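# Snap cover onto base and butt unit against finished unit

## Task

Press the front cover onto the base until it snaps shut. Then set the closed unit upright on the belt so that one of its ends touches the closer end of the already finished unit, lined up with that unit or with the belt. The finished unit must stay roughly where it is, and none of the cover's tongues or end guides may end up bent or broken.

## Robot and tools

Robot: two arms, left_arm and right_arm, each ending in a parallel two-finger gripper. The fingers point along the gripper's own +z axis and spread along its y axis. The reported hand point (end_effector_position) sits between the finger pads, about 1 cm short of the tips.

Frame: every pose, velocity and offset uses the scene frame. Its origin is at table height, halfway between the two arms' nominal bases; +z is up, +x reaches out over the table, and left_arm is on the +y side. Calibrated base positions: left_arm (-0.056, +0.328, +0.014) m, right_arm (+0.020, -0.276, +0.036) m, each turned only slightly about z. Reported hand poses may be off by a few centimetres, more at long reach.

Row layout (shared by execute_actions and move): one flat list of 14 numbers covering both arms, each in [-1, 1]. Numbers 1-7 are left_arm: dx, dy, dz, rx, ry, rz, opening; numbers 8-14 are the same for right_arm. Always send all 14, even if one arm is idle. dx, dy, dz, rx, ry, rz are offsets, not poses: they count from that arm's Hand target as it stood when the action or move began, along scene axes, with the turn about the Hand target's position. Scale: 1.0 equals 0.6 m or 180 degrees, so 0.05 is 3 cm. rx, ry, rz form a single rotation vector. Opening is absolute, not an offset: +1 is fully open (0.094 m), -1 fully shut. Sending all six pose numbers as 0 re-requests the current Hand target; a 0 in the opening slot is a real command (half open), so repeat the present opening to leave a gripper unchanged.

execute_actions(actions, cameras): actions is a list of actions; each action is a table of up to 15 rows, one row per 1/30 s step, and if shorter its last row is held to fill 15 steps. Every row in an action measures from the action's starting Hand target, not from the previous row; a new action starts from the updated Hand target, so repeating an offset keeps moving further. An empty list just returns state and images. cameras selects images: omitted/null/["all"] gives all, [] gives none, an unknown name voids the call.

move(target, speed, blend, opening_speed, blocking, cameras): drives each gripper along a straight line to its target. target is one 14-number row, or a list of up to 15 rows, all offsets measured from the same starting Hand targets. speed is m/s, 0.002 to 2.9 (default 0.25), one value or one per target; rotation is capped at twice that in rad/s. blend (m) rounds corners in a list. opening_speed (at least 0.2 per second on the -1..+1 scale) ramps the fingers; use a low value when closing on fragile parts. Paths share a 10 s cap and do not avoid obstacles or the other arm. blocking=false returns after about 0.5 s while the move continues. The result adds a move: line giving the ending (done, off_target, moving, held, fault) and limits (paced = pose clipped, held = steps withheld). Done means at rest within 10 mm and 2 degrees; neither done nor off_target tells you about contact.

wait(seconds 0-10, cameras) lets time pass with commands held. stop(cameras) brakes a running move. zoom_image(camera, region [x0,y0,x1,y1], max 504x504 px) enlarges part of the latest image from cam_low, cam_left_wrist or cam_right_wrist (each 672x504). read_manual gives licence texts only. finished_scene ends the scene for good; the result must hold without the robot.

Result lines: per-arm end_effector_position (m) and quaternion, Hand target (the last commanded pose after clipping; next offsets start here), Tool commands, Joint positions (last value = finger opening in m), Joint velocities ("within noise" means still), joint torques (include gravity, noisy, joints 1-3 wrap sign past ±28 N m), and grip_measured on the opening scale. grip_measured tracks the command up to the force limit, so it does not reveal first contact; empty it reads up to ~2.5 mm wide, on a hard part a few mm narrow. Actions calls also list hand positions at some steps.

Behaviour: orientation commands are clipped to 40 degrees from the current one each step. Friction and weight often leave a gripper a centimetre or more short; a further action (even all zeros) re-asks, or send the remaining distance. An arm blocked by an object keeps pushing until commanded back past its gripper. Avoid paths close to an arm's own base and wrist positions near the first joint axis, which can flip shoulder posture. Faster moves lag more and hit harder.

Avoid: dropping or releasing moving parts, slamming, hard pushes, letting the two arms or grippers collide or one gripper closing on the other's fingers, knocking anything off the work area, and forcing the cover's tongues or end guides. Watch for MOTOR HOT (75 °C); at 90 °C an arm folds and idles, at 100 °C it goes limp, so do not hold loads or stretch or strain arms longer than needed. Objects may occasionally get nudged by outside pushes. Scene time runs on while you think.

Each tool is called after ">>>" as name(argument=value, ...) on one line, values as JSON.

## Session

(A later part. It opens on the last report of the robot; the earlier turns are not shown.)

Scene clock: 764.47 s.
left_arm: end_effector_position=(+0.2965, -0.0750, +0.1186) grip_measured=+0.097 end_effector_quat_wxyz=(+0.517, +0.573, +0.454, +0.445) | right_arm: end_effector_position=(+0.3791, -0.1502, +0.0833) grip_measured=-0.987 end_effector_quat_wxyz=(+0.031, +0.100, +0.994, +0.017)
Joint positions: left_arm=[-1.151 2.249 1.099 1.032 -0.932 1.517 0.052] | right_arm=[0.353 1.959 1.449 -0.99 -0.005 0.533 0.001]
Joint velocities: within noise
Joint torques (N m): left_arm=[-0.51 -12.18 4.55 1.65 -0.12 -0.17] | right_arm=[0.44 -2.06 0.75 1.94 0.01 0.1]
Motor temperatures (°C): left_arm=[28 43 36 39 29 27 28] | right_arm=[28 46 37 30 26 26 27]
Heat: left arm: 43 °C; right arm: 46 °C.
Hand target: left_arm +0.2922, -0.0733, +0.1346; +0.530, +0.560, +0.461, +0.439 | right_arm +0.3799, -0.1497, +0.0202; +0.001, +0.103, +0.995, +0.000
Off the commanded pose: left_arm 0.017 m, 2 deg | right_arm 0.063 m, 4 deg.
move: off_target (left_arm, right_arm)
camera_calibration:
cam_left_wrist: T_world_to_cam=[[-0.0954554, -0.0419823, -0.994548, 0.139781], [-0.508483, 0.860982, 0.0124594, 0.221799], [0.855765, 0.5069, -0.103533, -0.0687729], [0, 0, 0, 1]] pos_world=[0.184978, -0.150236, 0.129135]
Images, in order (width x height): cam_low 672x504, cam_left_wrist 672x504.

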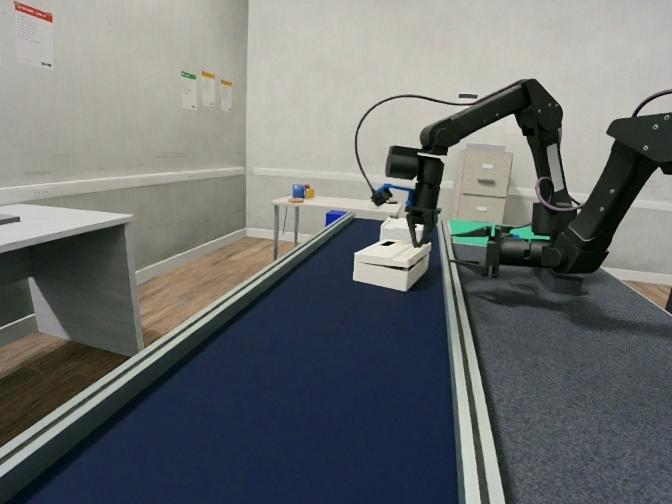

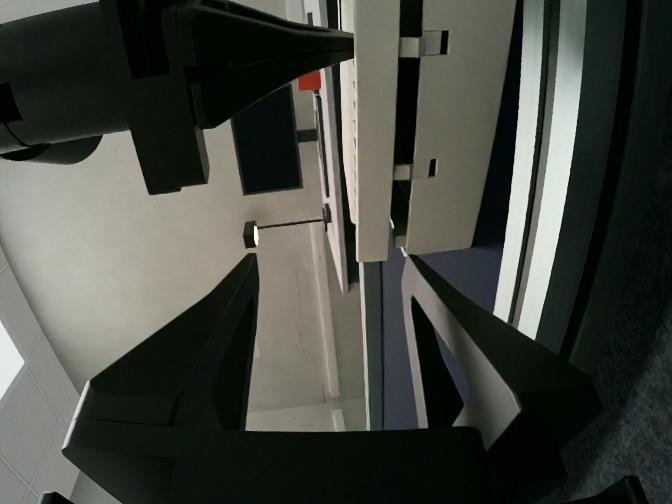

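>>> zoom_image(camera="cam_left_wrist", region=[385, 15, 455, 75])

>>> zoom_image(camera="cam_left_wrist", region=[385, 140, 455, 200])

>>> move(target=[0,0,0,0,0,0,0.1, 0,0,0.13,0,0,0,-1], speed=0.1, cameras=["cam_left_wrist","cam_right_wrist"])

>>> zoom_image(camera="cam_left_wrist", region=[385, 15, 455, 75])

Scaled by 7.200 from the camera's 672x504 image, which has a finer 960x720 frame.

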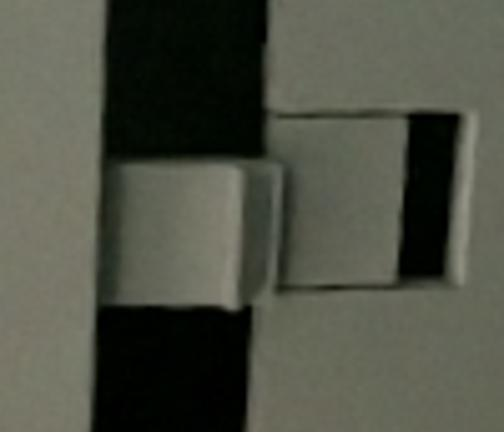

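Scaled by 7.200 from the camera's 672x504 image, which has a finer 960x720 frame.

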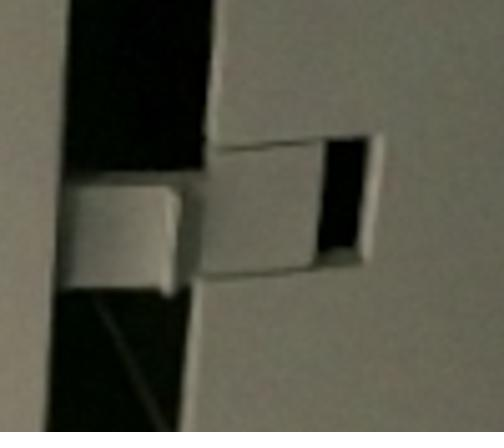

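Scene clock: 772.27 s.
left_arm: end_effector_position=(+0.2965, -0.0750, +0.1186) grip_measured=+0.097 end_effector_quat_wxyz=(+0.517, +0.573, +0.454, +0.445) | right_arm: end_effector_position=(+0.3760, -0.1513, +0.0990) grip_measured=-0.987 end_effector_quat_wxyz=(+0.001, +0.100, +0.995, +0.003)
Joint positions: left_arm=[-1.151 2.249 1.099 1.032 -0.932 1.517 0.052] | right_arm=[0.353 1.995 1.566 -1.138 -0.005 0.533 0.001]
Joint velocities: within noise
Joint torques (N m): left_arm=[-0.51 -12.19 4.56 1.65 -0.13 -0.16] | right_arm=[0.46 -9.07 7.21 0.47 0 0.1]
Motor temperatures (°C): left_arm=[28 44 36 39 29 27 28] | right_arm=[28 43 36 31 26 26 27]
Heat: left arm: 44 °C; right arm: 43 °C.
Hand target: left_arm +0.2922, -0.0734, +0.1346; +0.530, +0.560, +0.461, +0.439 | right_arm +0.3799, -0.1497, +0.0982; +0.001, +0.103, +0.995, +0.000
Off the commanded pose: left_arm 0.017 m, 2 deg | right_arm 0.004 m, 0 deg.
move: off_target (left_arm)
camera_calibration:
cam_left_wrist: T_world_to_cam=[[-0.0954554, -0.0419823, -0.994548, 0.139781], [-0.508483, 0.860982, 0.0124594, 0.221799], [0.855765, 0.5069, -0.103533, -0.0687729], [0, 0, 0, 1]] pos_world=[0.184978, -0.150236, 0.129135]
cam_right_wrist: T_world_to_cam=[[-0.153667, -0.988078, -0.00937147, -0.0866008], [-0.782975, 0.115972, 0.611147, 0.268218], [-0.602774, 0.101251, -0.791462, 0.457704], [0, 0, 0, 1]] pos_world=[0.472592, -0.163017, 0.197523]
Images, in order (width x height): cam_left_wrist 672x504, cam_right_wrist 672x504.

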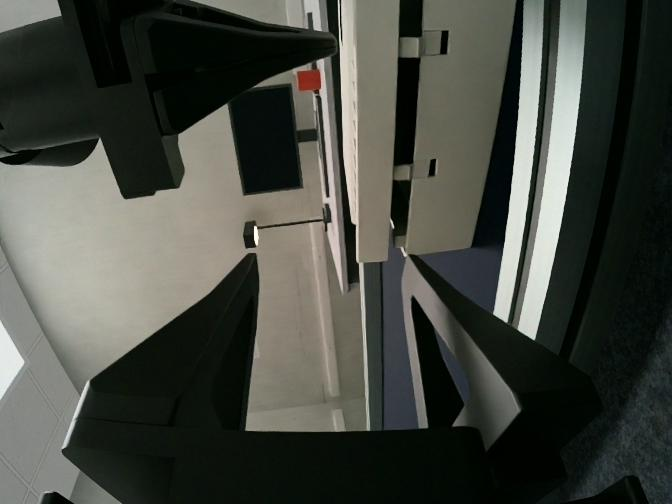

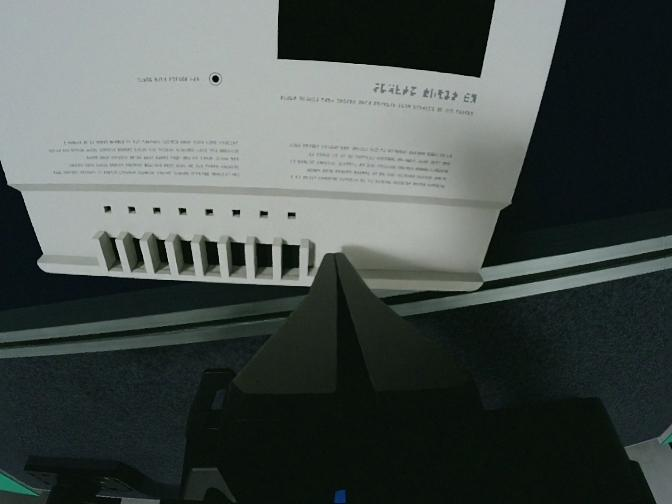

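Scaled by 7.200 from the camera's 672x504 image, which has a finer 960x720 frame.

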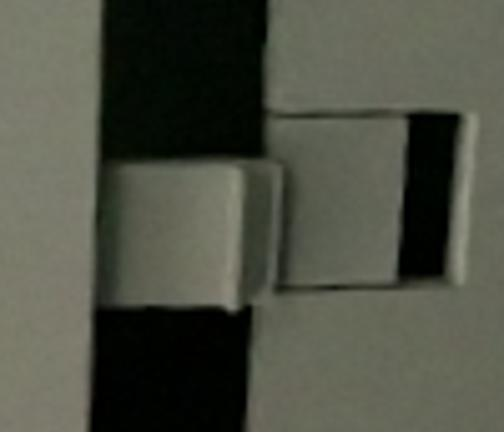

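>>> move(target=[[0,0,0,0,0,0,0.1, 0,0,0.1,0,0,0,-1],[0,0,0,0,0,0,0.1, 0.083,0.20,0.1,0,0,0,-1],[0,0,0,0,0,0,0.1, 0.083,0.20,-0.022,0,0,0,-1]], speed=0.12, cameras=["cam_right_wrist","cam_low"])

>>> zoom_image(camera="cam_low", region=[340, 180, 480, 310])

Scene clock: 788.17 s.
left_arm: end_effector_position=(+0.2965, -0.0750, +0.1186) grip_measured=+0.097 end_effector_quat_wxyz=(+0.517, +0.573, +0.454, +0.445) | right_arm: end_effector_position=(+0.4284, -0.0291, +0.0878) grip_measured=-0.987 end_effector_quat_wxyz=(-0.002, +0.098, +0.995, +0.001)
Joint positions: left_arm=[-1.151 2.249 1.099 1.032 -0.932 1.517 0.052] | right_arm=[0.561 2.467 2.294 -1.401 -0.005 0.736 0.001]
Joint velocities: within noise
Joint torques (N m): left_arm=[-0.51 -12.19 4.55 1.65 -0.12 -0.16] | right_arm=[0.1 -14 4.7 0.67 0.01 0.11]
Motor temperatures (°C): left_arm=[28 44 36 39 29 27 28] | right_arm=[28 45 37 30 26 26 27]
Heat: left arm: 44 °C; right arm: 45 °C.
Hand target: left_arm +0.2922, -0.0734, +0.1346; +0.530, +0.560, +0.461, +0.439 | right_arm +0.4297, -0.0297, +0.0851; +0.001, +0.102, +0.995, +0.000
Off the commanded pose: left_arm 0.017 m, 2 deg | right_arm 0.003 m, 1 deg.
move: off_target (left_arm)
camera_calibration:
cam_right_wrist: T_world_to_cam=[[-0.149186, -0.988792, -0.00575787, 0.0398434], [-0.779763, 0.114064, 0.615597, 0.300109], [-0.608041, 0.0963284, -0.78804, 0.469787], [0, 0, 0, 1]] pos_world=[0.525607, -0.0400886, 0.185694]
Images, in order (width x height): cam_low 672x504, cam_right_wrist 672x504.

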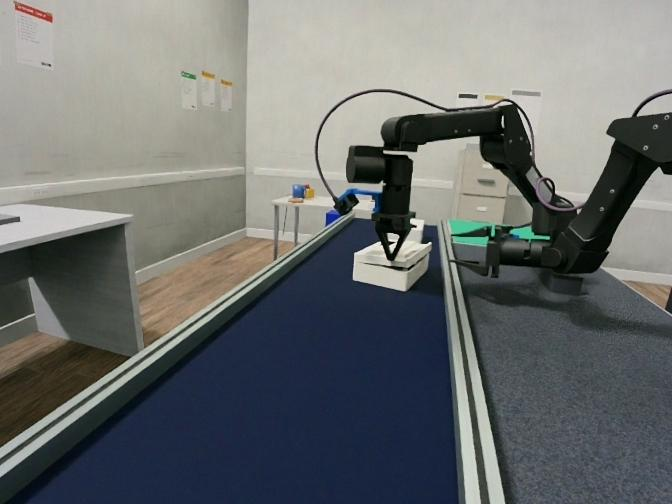

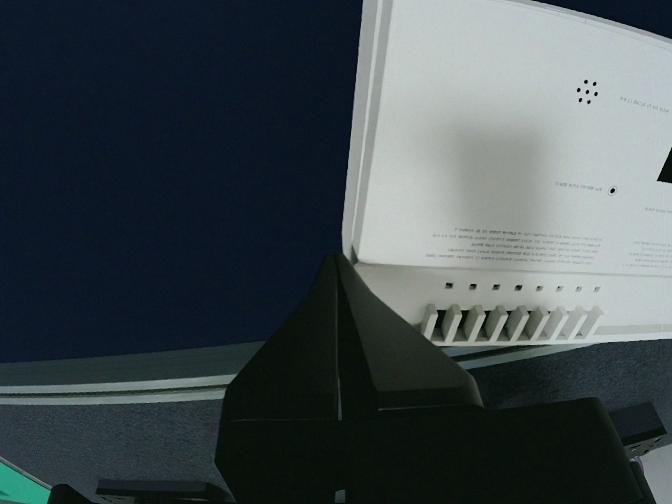

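Scaled by 3.600 from the camera's 672x504 image, which has a finer 960x720 frame.

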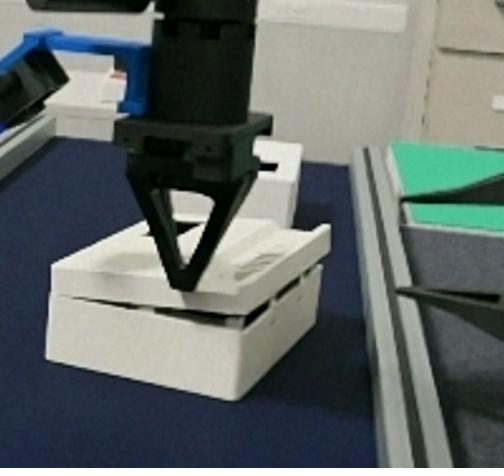

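>>> move(target=[0,0,0,0,0,0,0.1, 0.0,-0.02,0,0,0,0,-1], speed=0.03, cameras=["cam_right_wrist","cam_left_wrist"])

>>> zoom_image(camera="cam_left_wrist", region=[385, 15, 455, 75])

Scene clock: 791.60 s.
left_arm: end_effector_position=(+0.2965, -0.0750, +0.1186) grip_measured=+0.097 end_effector_quat_wxyz=(+0.517, +0.573, +0.454, +0.445) | right_arm: end_effector_position=(+0.4262, -0.0385, +0.0713) grip_measured=-0.987 end_effector_quat_wxyz=(-0.014, +0.101, +0.995, -0.007)
Joint positions: left_arm=[-1.151 2.249 1.099 1.032 -0.932 1.517 0.052] | right_arm=[0.546 2.467 2.228 -1.364 -0.005 0.728 0.001]
Joint velocities: within noise
Joint torques (N m): left_arm=[-0.51 -12.19 4.57 1.66 -0.12 -0.17] | right_arm=[-0.57 -16.88 4.48 0.55 0.01 -0.01]
Motor temperatures (°C): left_arm=[28 44 36 39 29 27 28] | right_arm=[28 47 36 30 26 26 27]
Heat: left arm: 44 °C; right arm: 47 °C.
Hand target: left_arm +0.2922, -0.0734, +0.1346; +0.530, +0.560, +0.461, +0.439 | right_arm +0.4298, -0.0417, +0.0851; +0.001, +0.103, +0.995, +0.000
Off the commanded pose: left_arm 0.017 m, 2 deg | right_arm 0.015 m, 2 deg.
move: off_target (left_arm, right_arm)
camera_calibration:
cam_left_wrist: T_world_to_cam=[[-0.0954554, -0.0419823, -0.994548, 0.139781], [-0.508483, 0.860982, 0.0124594, 0.221799], [0.855765, 0.5069, -0.103533, -0.0687729], [0, 0, 0, 1]] pos_world=[0.184978, -0.150236, 0.129135]
cam_right_wrist: T_world_to_cam=[[-0.155885, -0.9877, 0.0121683, 0.0317588], [-0.763191, 0.128254, 0.633317, 0.301853], [-0.627088, 0.0894379, -0.773797, 0.463205], [0, 0, 0, 1]] pos_world=[0.525793, -0.0487738, 0.166872]
Images, in order (width x height): cam_left_wrist 672x504, cam_right_wrist 672x504.

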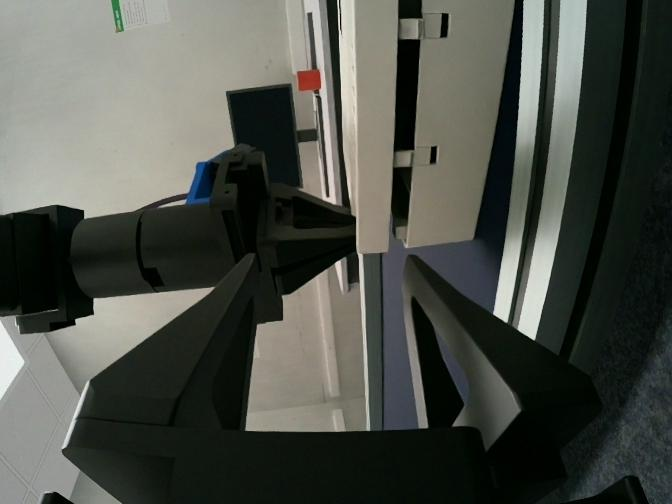

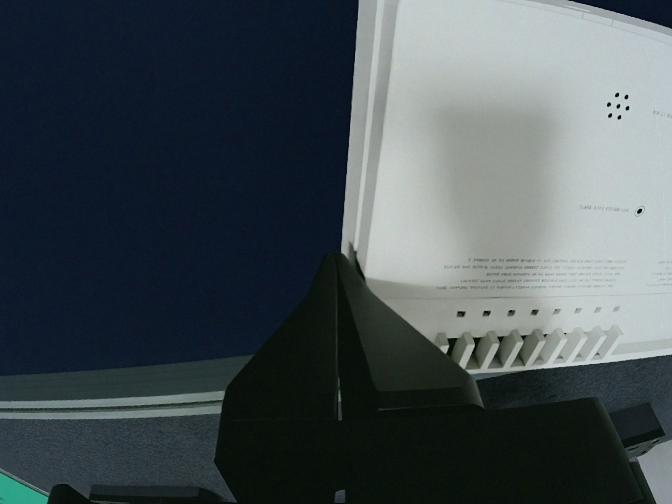

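Scaled by 7.200 from the camera's 672x504 image, which has a finer 960x720 frame.

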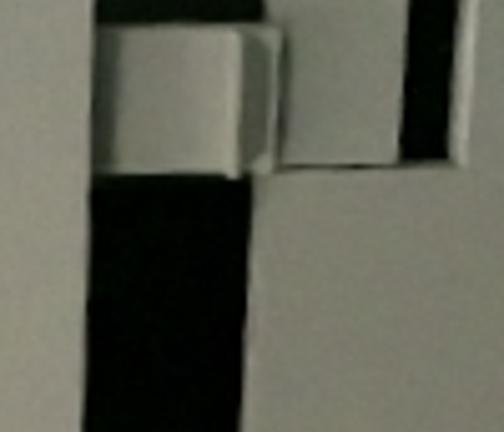

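>>> move(target=[[0,0,0,0,0,0,0.1, 0,0.04,0.01,0,0,0,-1],[0.05,-0.066,-0.04,0,0,0,0.1, 0,0.04,0.15,0,0,0,-1]], speed=0.1, cameras=["cam_left_wrist","cam_low"])

>>> zoom_image(camera="cam_left_wrist", region=[330, 60, 530, 400])

Scene clock: 805.47 s.
left_arm: end_effector_position=(+0.3166, -0.1090, +0.1169) grip_measured=+0.097 end_effector_quat_wxyz=(+0.529, +0.562, +0.458, +0.442) | right_arm: end_effector_position=(+0.4282, -0.0171, +0.1557) grip_measured=-0.987 end_effector_quat_wxyz=(+0.032, +0.098, +0.994, +0.028)
Joint positions: left_arm=[-1.143 2.368 1.299 0.985 -0.925 1.517 0.052] | right_arm=[0.583 2.452 2.54 -1.575 -0.005 0.759 0.001]
Joint velocities: within noise
Joint torques (N m): left_arm=[0.59 -7.98 9.36 1.58 0.03 -0.13] | right_arm=[0.12 -15.99 6.71 0.61 0.02 0.1]
Motor temperatures (°C): left_arm=[28 44 36 39 29 27 28] | right_arm=[28 56 36 29 26 26 27]
Heat: left arm: 44 °C; right arm: 56 °C.
Hand target: left_arm +0.3221, -0.1130, +0.1108; +0.530, +0.560, +0.461, +0.439 | right_arm +0.4296, -0.0177, +0.1752; +0.001, +0.102, +0.995, +0.000
Off the commanded pose: left_arm 0.009 m, 1 deg | right_arm 0.019 m, 5 deg.
joint sent to its limit (right arm) — joint 4 (wrist pitch), lower limit. The joint targets are off in orientation, not in position.
move: off_target (right_arm)
camera_calibration:
cam_left_wrist: T_world_to_cam=[[-0.0809372, -0.0734917, -0.994006, 0.130441], [-0.509422, 0.860232, -0.0221213, 0.265546], [0.856702, 0.504579, -0.107063, -0.0692523], [0, 0, 0, 1]] pos_world=[0.205161, -0.183901, 0.128119]
Images, in order (width x height): cam_low 672x504, cam_left_wrist 672x504.

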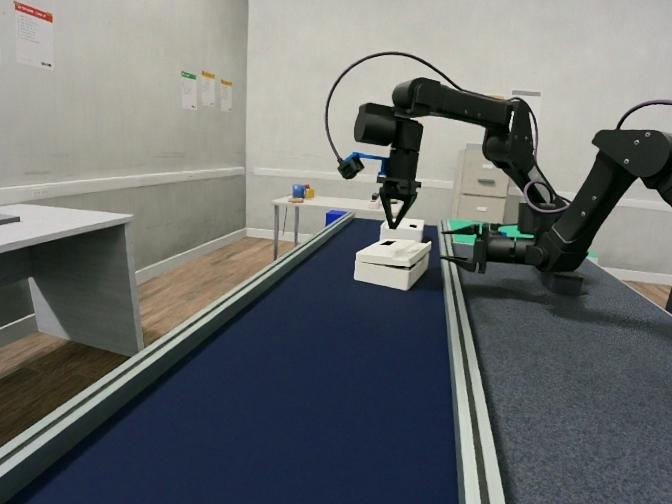

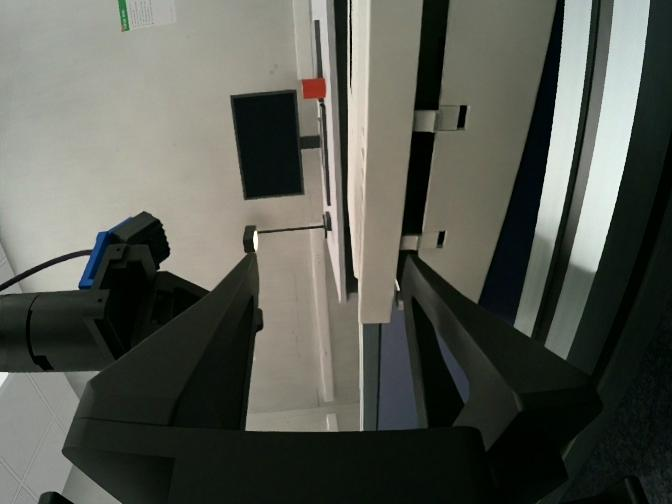

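Scaled by 1.482 from the camera's 672x504 image, which has a finer 960x720 frame.

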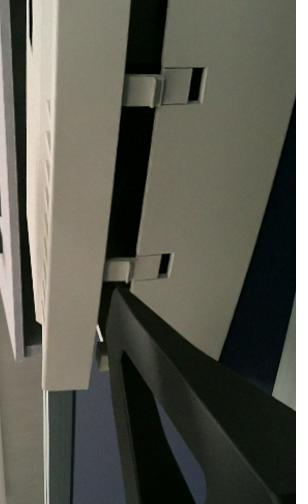

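>>> move(target=[[0,-0.006,-0.024,0,0,0,0.1, 0,0,0,0,0,0,-1],[0.03,-0.014,-0.024,0,0,0,0.1, 0,0,0,0,0,0,-1]], speed=0.05, cameras=["cam_left_wrist","cam_low"])

>>> zoom_image(camera="cam_left_wrist", region=[350, 100, 530, 330])

Scene clock: 813.53 s.
left_arm: end_effector_position=(+0.3361, -0.1163, +0.1033) grip_measured=+0.097 end_effector_quat_wxyz=(+0.528, +0.560, +0.460, +0.443) | right_arm: end_effector_position=(+0.4280, -0.0173, +0.1557) grip_measured=-0.987 end_effector_quat_wxyz=(+0.031, +0.098, +0.994, +0.028)
Joint positions: left_arm=[-1.114 2.447 1.39 0.975 -0.902 1.517 0.052] | right_arm=[0.583 2.452 2.54 -1.576 -0.005 0.759 0.001]
Joint velocities: within noise
Joint torques (N m): left_arm=[0.47 -8.34 9.48 1.62 0.07 -0.1] | right_arm=[0.12 -16.02 6.69 0.63 0.01 0.1]
Motor temperatures (°C): left_arm=[28 43 37 39 29 27 28] | right_arm=[28 55 37 29 26 26 27]
Heat: left arm: 43 °C; right arm: 55 °C.
Hand target: left_arm +0.3403, -0.1213, +0.0965; +0.530, +0.560, +0.462, +0.439 | right_arm +0.4297, -0.0176, +0.1752; +0.001, +0.103, +0.995, +0.000
Off the commanded pose: left_arm 0.010 m, 1 deg | right_arm 0.020 m, 5 deg.
joint sent to its limit (right arm) — joint 4 (wrist pitch), lower limit. The joint targets are off in orientation, not in position.
move: off_target (right_arm)
camera_calibration:
cam_left_wrist: T_world_to_cam=[[-0.0815162, -0.0761916, -0.993755, 0.11784], [-0.514729, 0.857031, -0.0234864, 0.282942], [0.853469, 0.5096, -0.10908, -0.0818126], [0, 0, 0, 1]] pos_world=[0.225069, -0.19182, 0.114825]
Images, in order (width x height): cam_low 672x504, cam_left_wrist 672x504.

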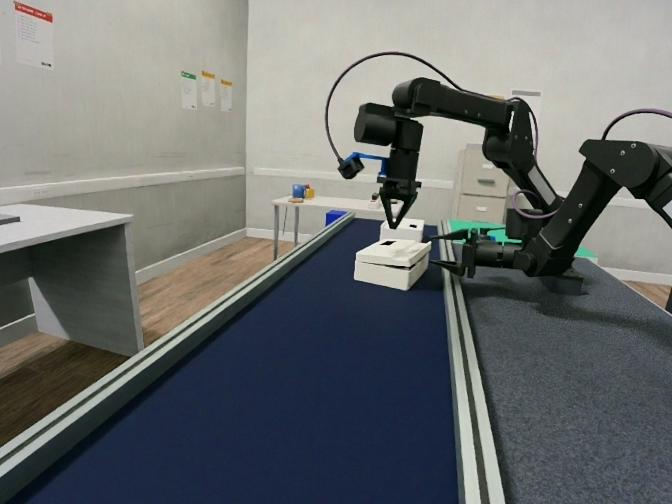

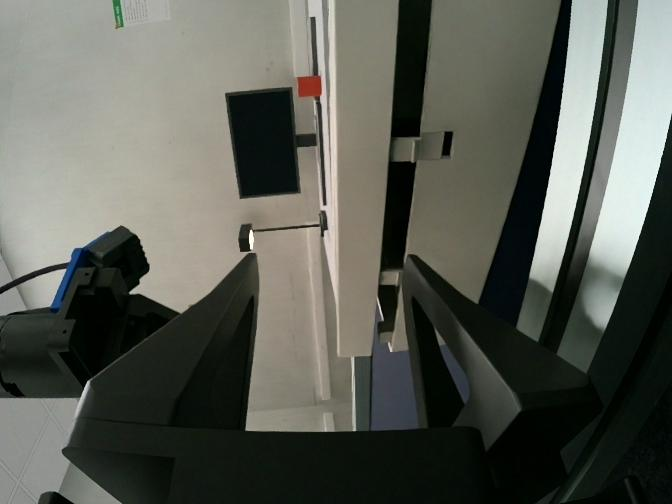

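Scaled by 2.191 from the camera's 672x504 image, which has a finer 960x720 frame.

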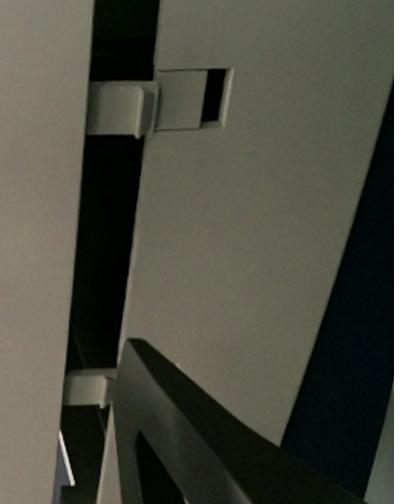

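>>> move(target=[[0.02,-0.004,0.002,0,0,0,0.1, 0,0,0,0,0,0,-1],[0.056,-0.0115,0.002,0,0,0,0.1, 0,0,0,0,0,0,-1]], speed=0.03, cameras=["cam_left_wrist","cam_low"])

>>> zoom_image(camera="cam_left_wrist", region=[350, 150, 530, 380])

>>> zoom_image(camera="cam_low", region=[340, 180, 480, 310])

Scene clock: 821.13 s.
left_arm: end_effector_position=(+0.3682, -0.1246, +0.1058) grip_measured=+0.097 end_effector_quat_wxyz=(+0.529, +0.559, +0.460, +0.442) | right_arm: end_effector_position=(+0.4278, -0.0174, +0.1557) grip_measured=-0.987 end_effector_quat_wxyz=(+0.031, +0.098, +0.994, +0.027)
Joint positions: left_arm=[-1.063 2.504 1.522 0.908 -0.849 1.521 0.052] | right_arm=[0.583 2.452 2.54 -1.577 -0.005 0.759 0.001]
Joint velocities: within noise
Joint torques (N m): left_arm=[0.59 -8.76 10 1.62 0.08 -0.08] | right_arm=[0.12 -16.01 6.68 0.63 0.02 0.1]
Motor temperatures (°C): left_arm=[28 43 38 40 29 27 28] | right_arm=[28 55 37 29 26 26 27]
Heat: left arm: 43 °C; right arm: 55 °C.
Hand target: left_arm +0.3738, -0.1283, +0.0976; +0.530, +0.560, +0.461, +0.439 | right_arm +0.4296, -0.0177, +0.1752; +0.001, +0.102, +0.995, +0.000
Off the commanded pose: left_arm 0.011 m, 0 deg | right_arm 0.020 m, 5 deg.
joint sent to its limit (right arm) — joint 4 (wrist pitch), lower limit. The joint targets are off in orientation, not in position.
move: off_target (left_arm, right_arm)
camera_calibration:
cam_left_wrist: T_world_to_cam=[[-0.0809471, -0.0798575, -0.993514, 0.121601], [-0.513015, 0.85795, -0.0271629, 0.306531], [0.854555, 0.507489, -0.110417, -0.105163], [0, 0, 0, 1]] pos_world=[0.256966, -0.199909, 0.117527]
Images, in order (width x height): cam_low 672x504, cam_left_wrist 672x504.

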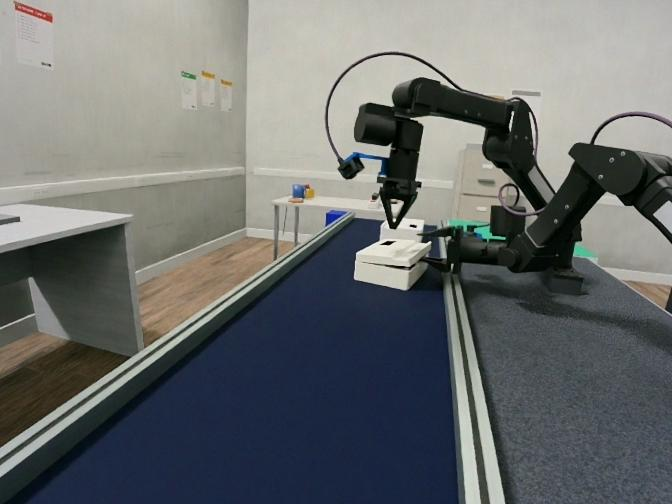

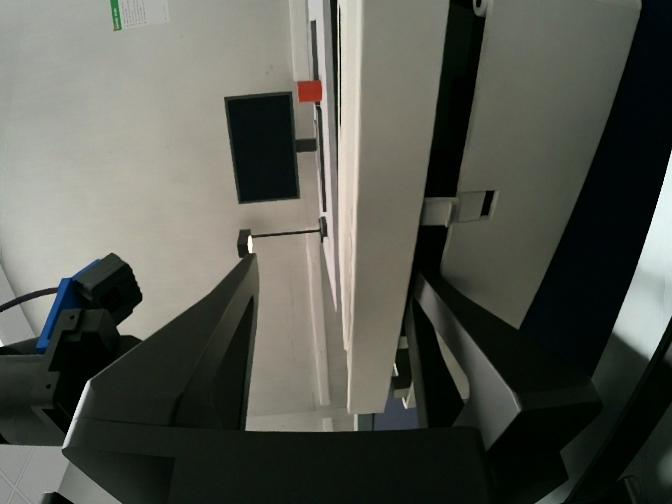

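Scaled by 2.191 from the camera's 672x504 image, which has a finer 960x720 frame.

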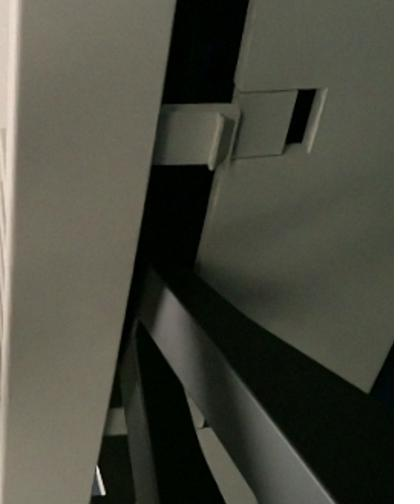

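Scaled by 3.600 from the camera's 672x504 image, which has a finer 960x720 frame.

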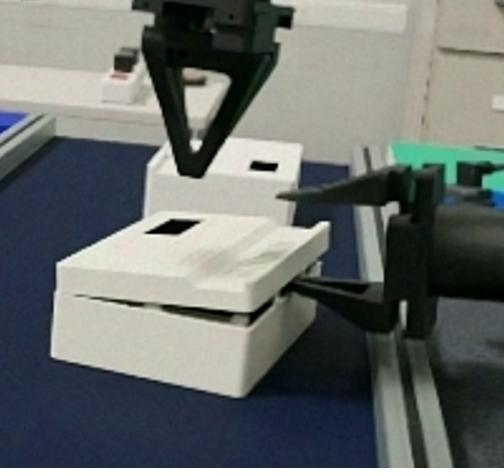

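>>> move(target=[[0,0,0.008,0,0,0,0.1, 0,0,0,0,0,0,-1],[0,0,0.008,0,0,0,-0.72, 0,0,0,0,0,0,-1]], speed=0.03, opening_speed=0.25, cameras=["cam_left_wrist","cam_low"])

>>> zoom_image(camera="cam_left_wrist", region=[300, 130, 530, 420])

>>> zoom_image(camera="cam_low", region=[340, 180, 480, 310])

Scene clock: 831.17 s.
left_arm: end_effector_position=(+0.3680, -0.1250, +0.1026) grip_measured=-0.631 end_effector_quat_wxyz=(+0.524, +0.565, +0.459, +0.442) | right_arm: end_effector_position=(+0.4278, -0.0174, +0.1557) grip_measured=-0.987 end_effector_quat_wxyz=(+0.031, +0.098, +0.994, +0.027)
Joint positions: left_arm=[-1.063 2.504 1.522 0.89 -0.846 1.521 0.017] | right_arm=[0.583 2.452 2.54 -1.577 -0.005 0.759 0.001]
Joint velocities: within noise
Joint torques (N m): left_arm=[0.58 -9.58 10 1.69 0.04 -0.07] | right_arm=[0.1 -15.99 6.69 0.64 0.01 0.11]
Motor temperatures (°C): left_arm=[28 44 38 40 29 27 28] | right_arm=[28 55 38 29 26 26 27]
Heat: left arm: 44 °C; right arm: 55 °C.
Hand target: left_arm +0.3738, -0.1283, +0.1026; +0.530, +0.560, +0.461, +0.439 | right_arm +0.4297, -0.0176, +0.1752; +0.001, +0.102, +0.995, +0.000
Off the commanded pose: left_arm 0.007 m, 1 deg | right_arm 0.020 m, 5 deg.
joint sent to its limit (right arm) — joint 4 (wrist pitch), lower limit. The joint targets are off in orientation, not in position.
move: off_target (right_arm)
camera_calibration:
cam_left_wrist: T_world_to_cam=[[-0.090187, -0.0657495, -0.993752, 0.12362], [-0.510618, 0.859743, -0.0105424, 0.304316], [0.855064, 0.506477, -0.111111, -0.105414], [0, 0, 0, 1]] pos_world=[0.256674, -0.200115, 0.114343]
Images, in order (width x height): cam_low 672x504, cam_left_wrist 672x504.

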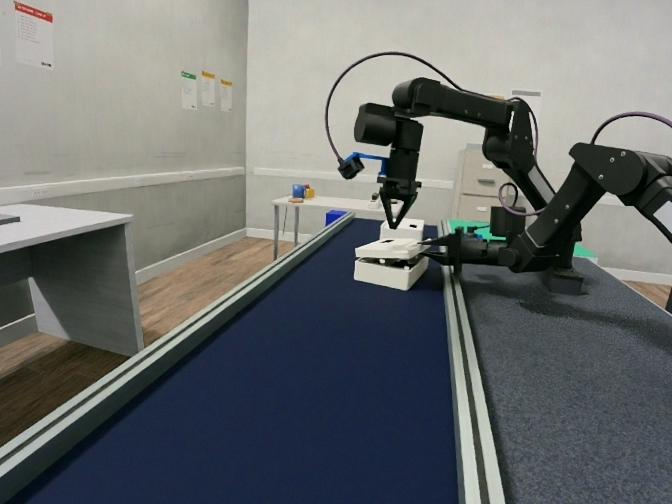

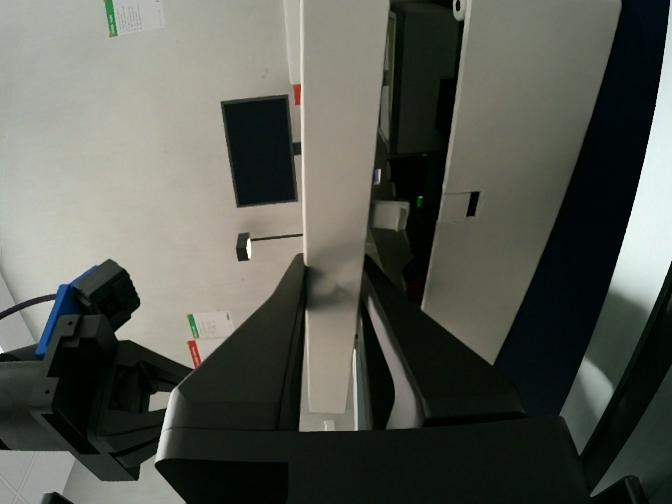

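Scaled by 1.738 from the camera's 672x504 image, which has a finer 960x720 frame.

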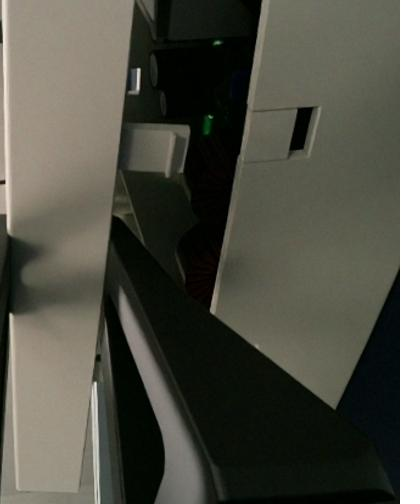

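Scaled by 3.600 from the camera's 672x504 image, which has a finer 960x720 frame.

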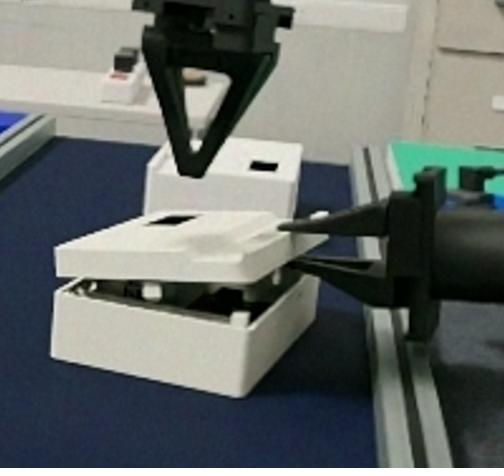

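>>> move(target=[[0.005,-0.0042,0.012,0,0,0,-0.8, 0,0,0,0,0,0,-1],[0.005,-0.0042,0.0,0,0,0,-0.8, 0,0,0,0,0,0,-1]], speed=0.04, cameras=["cam_left_wrist","cam_low"])

>>> zoom_image(camera="cam_left_wrist", region=[300, 130, 530, 420])

>>> move(target=[0,0,0,0,0,0,-0.8, 0.059,-0.39,0.0217,-0.0485,-0.228,0,0.5], speed=0.15, cameras=["cam_right_wrist"])

>>> zoom_image(camera="cam_right_wrist", region=[200, 200, 320, 420])

Scene clock: 843.20 s.
left_arm: end_effector_position=(+0.3694, -0.1274, +0.1047) grip_measured=-0.632 end_effector_quat_wxyz=(+0.522, +0.568, +0.459, +0.442) | right_arm: end_effector_position=(+0.4278, -0.0174, +0.1557) grip_measured=-0.987 end_effector_quat_wxyz=(+0.031, +0.098, +0.994, +0.027)
Joint positions: left_arm=[-1.063 2.504 1.54 0.865 -0.846 1.521 0.017] | right_arm=[0.583 2.452 2.54 -1.577 -0.005 0.759 0.001]
Joint velocities: within noise
Joint torques (N m): left_arm=[0.81 -8.94 10.5 1.82 0.06 -0.07] | right_arm=[0.12 -16.01 6.71 0.63 0.02 0.1]
Motor temperatures (°C): left_arm=[28 46 38 40 29 27 29] | right_arm=[28 55 38 28 26 26 27]
Heat: left arm: 46 °C; right arm: 55 °C.
Hand target: left_arm +0.3768, -0.1308, +0.1024; +0.530, +0.560, +0.461, +0.439 | right_arm +0.4297, -0.0176, +0.1752; +0.001, +0.102, +0.995, +0.000
Off the commanded pose: left_arm 0.008 m, 1 deg | right_arm 0.020 m, 5 deg.
joint sent to its limit (right arm) — joint 4 (wrist pitch), lower limit. The joint targets are off in orientation, not in position.
move: off_target (right_arm)
camera_calibration:
cam_left_wrist: T_world_to_cam=[[-0.0936513, -0.059933, -0.9938, 0.127563], [-0.510642, 0.859785, -0.0037303, 0.306482], [0.854678, 0.507127, -0.111124, -0.104986], [0, 0, 0, 1]] pos_world=[0.258178, -0.202623, 0.116249]
Images, in order (width x height): cam_low 672x504, cam_left_wrist 672x504.

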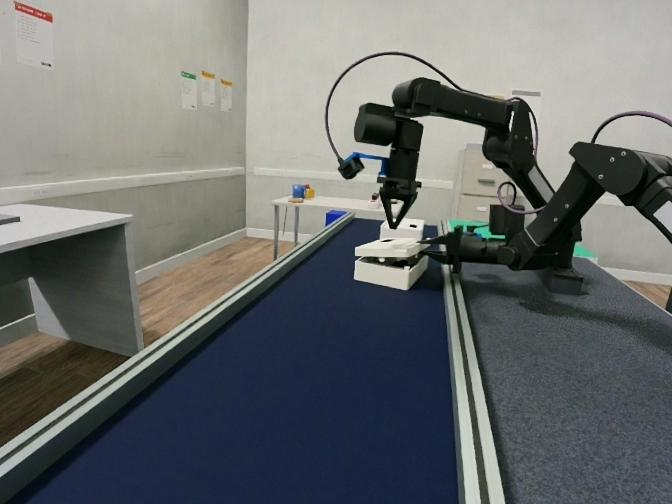

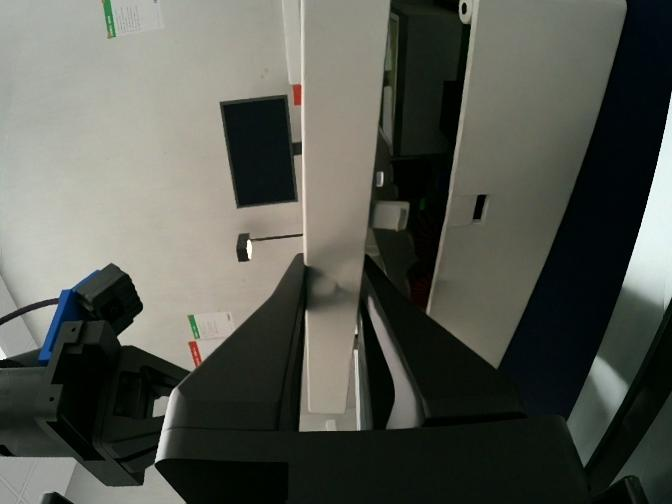

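Scaled by 1.738 from the camera's 672x504 image, which has a finer 960x720 frame.

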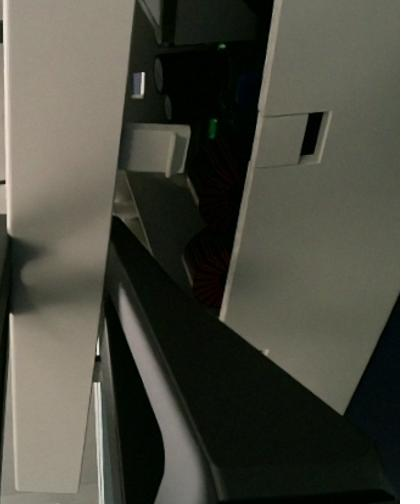

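Scene clock: 846.20 s.
left_arm: end_effector_position=(+0.3694, -0.1274, +0.1047) grip_measured=-0.632 end_effector_quat_wxyz=(+0.522, +0.568, +0.459, +0.442) | right_arm: end_effector_position=(+0.4666, -0.2499, +0.1789) grip_measured=+0.498 end_effector_quat_wxyz=(+0.342, +0.095, +0.934, -0.039)
Joint positions: left_arm=[-1.063 2.504 1.54 0.865 -0.846 1.521 0.017] | right_arm=[0.169 1.67 1.243 -0.473 0.231 0.269 0.07]
Joint velocities: within noise
Joint torques (N m): left_arm=[0.8 -8.95 10.48 1.81 0.06 -0.07] | right_arm=[-0.09 -10.67 5.37 2.03 0.1 -0.04]
Motor temperatures (°C): left_arm=[28 46 38 40 29 27 29] | right_arm=[28 55 38 29 26 26 27]
Heat: left arm: 46 °C; right arm: 55 °C.
Hand target: left_arm +0.3768, -0.1308, +0.1024; +0.530, +0.560, +0.461, +0.439 | right_arm +0.4651, -0.2517, +0.1881; +0.357, +0.096, +0.928, -0.038
Off the commanded pose: left_arm 0.008 m, 1 deg | right_arm 0.010 m, 2 deg.
move: done
camera_calibration:
cam_right_wrist: T_world_to_cam=[[-0.166216, -0.985452, 0.0354445, -0.170791], [-0.985366, 0.16461, -0.0442388, 0.525582], [0.0377606, -0.042279, -0.998392, 0.2877], [0, 0, 0, 1]] pos_world=[0.478639, -0.242659, 0.316542]
Images, in order (width x height): cam_right_wrist 672x504.

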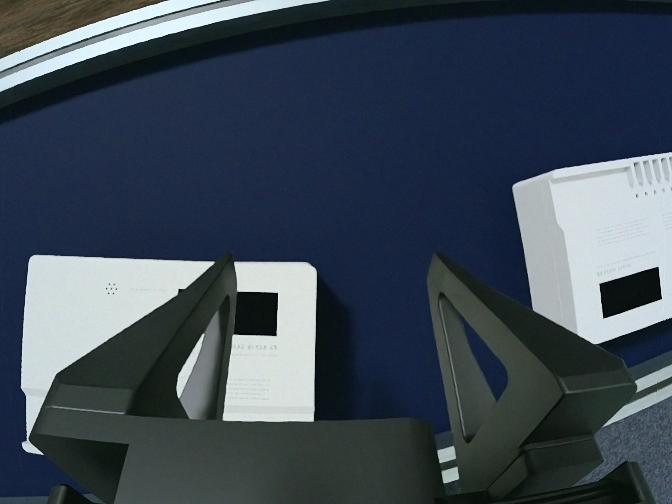

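Scaled by 2.291 from the camera's 672x504 image, which has a finer 960x720 frame.

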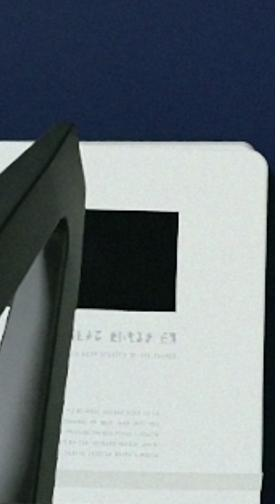

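>>> move(target=[0,0,0,0,0,0,-0.8, 0.005,-0.04,0,0,0,0,0.5], speed=0.15, cameras=["cam_right_wrist"])

>>> zoom_image(camera="cam_right_wrist", region=[200, 200, 320, 420])

Scene clock: 860.03 s.
left_arm: end_effector_position=(+0.3694, -0.1274, +0.1047) grip_measured=-0.632 end_effector_quat_wxyz=(+0.522, +0.568, +0.459, +0.442) | right_arm: end_effector_position=(+0.4704, -0.2768, +0.1801) grip_measured=+0.498 end_effector_quat_wxyz=(+0.344, +0.098, +0.933, -0.045)
Joint positions: left_arm=[-1.063 2.504 1.54 0.865 -0.846 1.521 0.017] | right_arm=[0.095 1.67 1.243 -0.459 0.198 0.212 0.07]
Joint velocities: within noise
Joint torques (N m): left_arm=[0.81 -8.94 10.5 1.81 0.06 -0.07] | right_arm=[0.03 -10.77 5.2 2.06 -0.04 -0.02]
Motor temperatures (°C): left_arm=[28 46 38 41 29 27 29] | right_arm=[28 52 38 32 26 26 27]
Heat: left arm: 46 °C; right arm: 52 °C.
Hand target: left_arm +0.3768, -0.1308, +0.1025; +0.530, +0.560, +0.461, +0.439 | right_arm +0.4681, -0.2756, +0.1882; +0.357, +0.096, +0.928, -0.038
Off the commanded pose: left_arm 0.008 m, 1 deg | right_arm 0.008 m, 2 deg.
move: done
camera_calibration:
cam_right_wrist: T_world_to_cam=[[-0.176295, -0.983374, 0.0435432, -0.193016], [-0.983512, 0.174164, -0.0486853, 0.536346], [0.0402922, -0.0514083, -0.997865, 0.283822], [0, 0, 0, 1]] pos_world=[0.482039, -0.268629, 0.317732]
Images, in order (width x height): cam_right_wrist 672x504.

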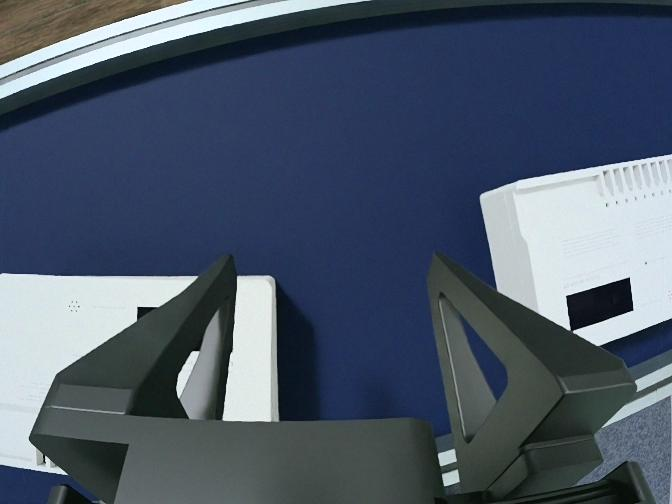

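Scaled by 2.291 from the camera's 672x504 image, which has a finer 960x720 frame.

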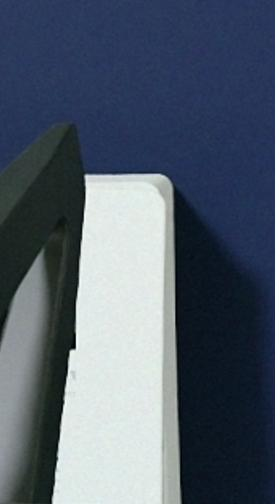

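>>> move(target=[[0.006,0.003,0.012,0,0,0,-0.8, 0,0,0,0,0,0,0.5],[0.0085,0.0065,0.0,0,0,0,-0.8, 0,0,0,0,0,0,0.5]], speed=0.04, cameras=["cam_left_wrist","cam_right_wrist"])

>>> zoom_image(camera="cam_right_wrist", region=[200, 200, 320, 420])

>>> zoom_image(camera="cam_left_wrist", region=[300, 130, 530, 420])

Scene clock: 879.97 s.
left_arm: end_effector_position=(+0.3732, -0.1263, +0.1047) grip_measured=-0.632 end_effector_quat_wxyz=(+0.523, +0.569, +0.457, +0.440) | right_arm: end_effector_position=(+0.4706, -0.2767, +0.1802) grip_measured=+0.498 end_effector_quat_wxyz=(+0.344, +0.097, +0.933, -0.044)
Joint positions: left_arm=[-1.054 2.504 1.54 0.866 -0.829 1.522 0.017] | right_arm=[0.095 1.67 1.243 -0.457 0.197 0.211 0.07]
Joint velocities: within noise
Joint torques (N m): left_arm=[1.07 -9.06 10.09 1.84 0.02 -0.06] | right_arm=[0.01 -10.76 5.2 2.04 -0.04 -0.01]
Motor temperatures (°C): left_arm=[28 46 38 41 29 27 29] | right_arm=[28 51 37 33 26 26 27]
Heat: left arm: 46 °C; right arm: 51 °C.
Hand target: left_arm +0.3819, -0.1269, +0.1024; +0.530, +0.560, +0.461, +0.439 | right_arm +0.4682, -0.2757, +0.1883; +0.357, +0.095, +0.928, -0.038
Off the commanded pose: left_arm 0.009 m, 1 deg | right_arm 0.008 m, 2 deg.
move: done
camera_calibration:
cam_left_wrist: T_world_to_cam=[[-0.0947174, -0.0599554, -0.993697, 0.128442], [-0.504435, 0.863441, -0.00401448, 0.305601], [0.858239, 0.500875, -0.112026, -0.110749], [0, 0, 0, 1]] pos_world=[0.261371, -0.200696, 0.116452]
cam_right_wrist: T_world_to_cam=[[-0.175027, -0.983608, 0.0433799, -0.193432], [-0.983698, 0.172856, -0.0495865, 0.536437], [0.0412751, -0.0513517, -0.997827, 0.283559], [0, 0, 0, 1]] pos_world=[0.482133, -0.268427, 0.317934]
Images, in order (width x height): cam_left_wrist 672x504, cam_right_wrist 672x504.

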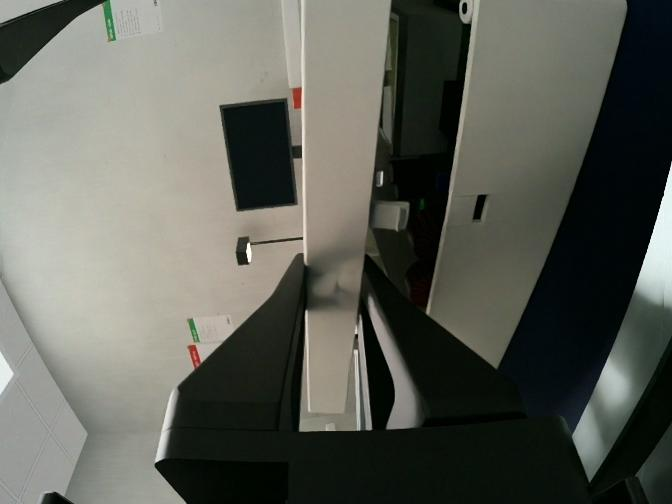

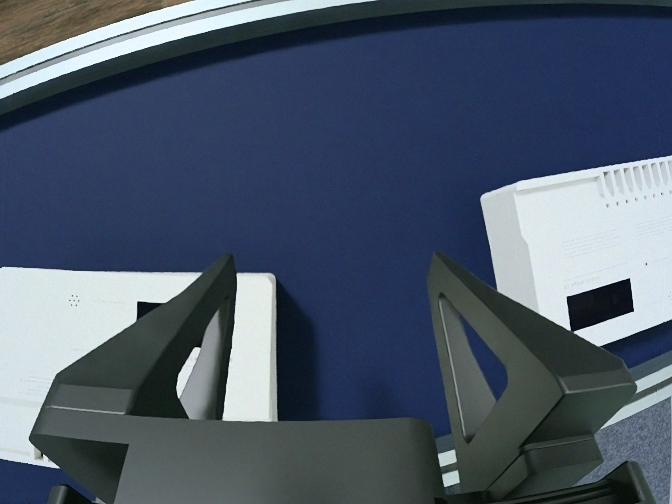

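Scaled by 2.291 from the camera's 672x504 image, which has a finer 960x720 frame.

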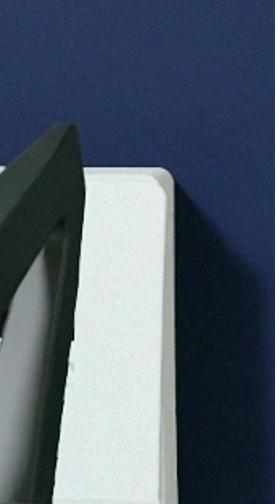

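Scaled by 1.738 from the camera's 672x504 image, which has a finer 960x720 frame.

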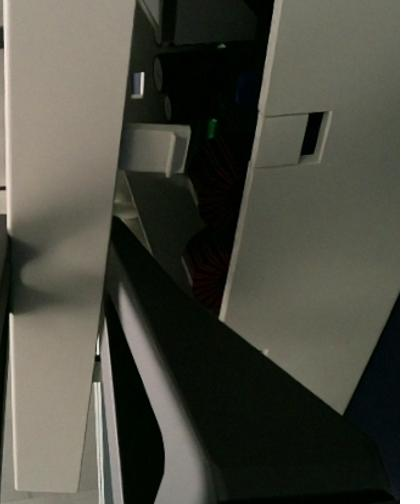

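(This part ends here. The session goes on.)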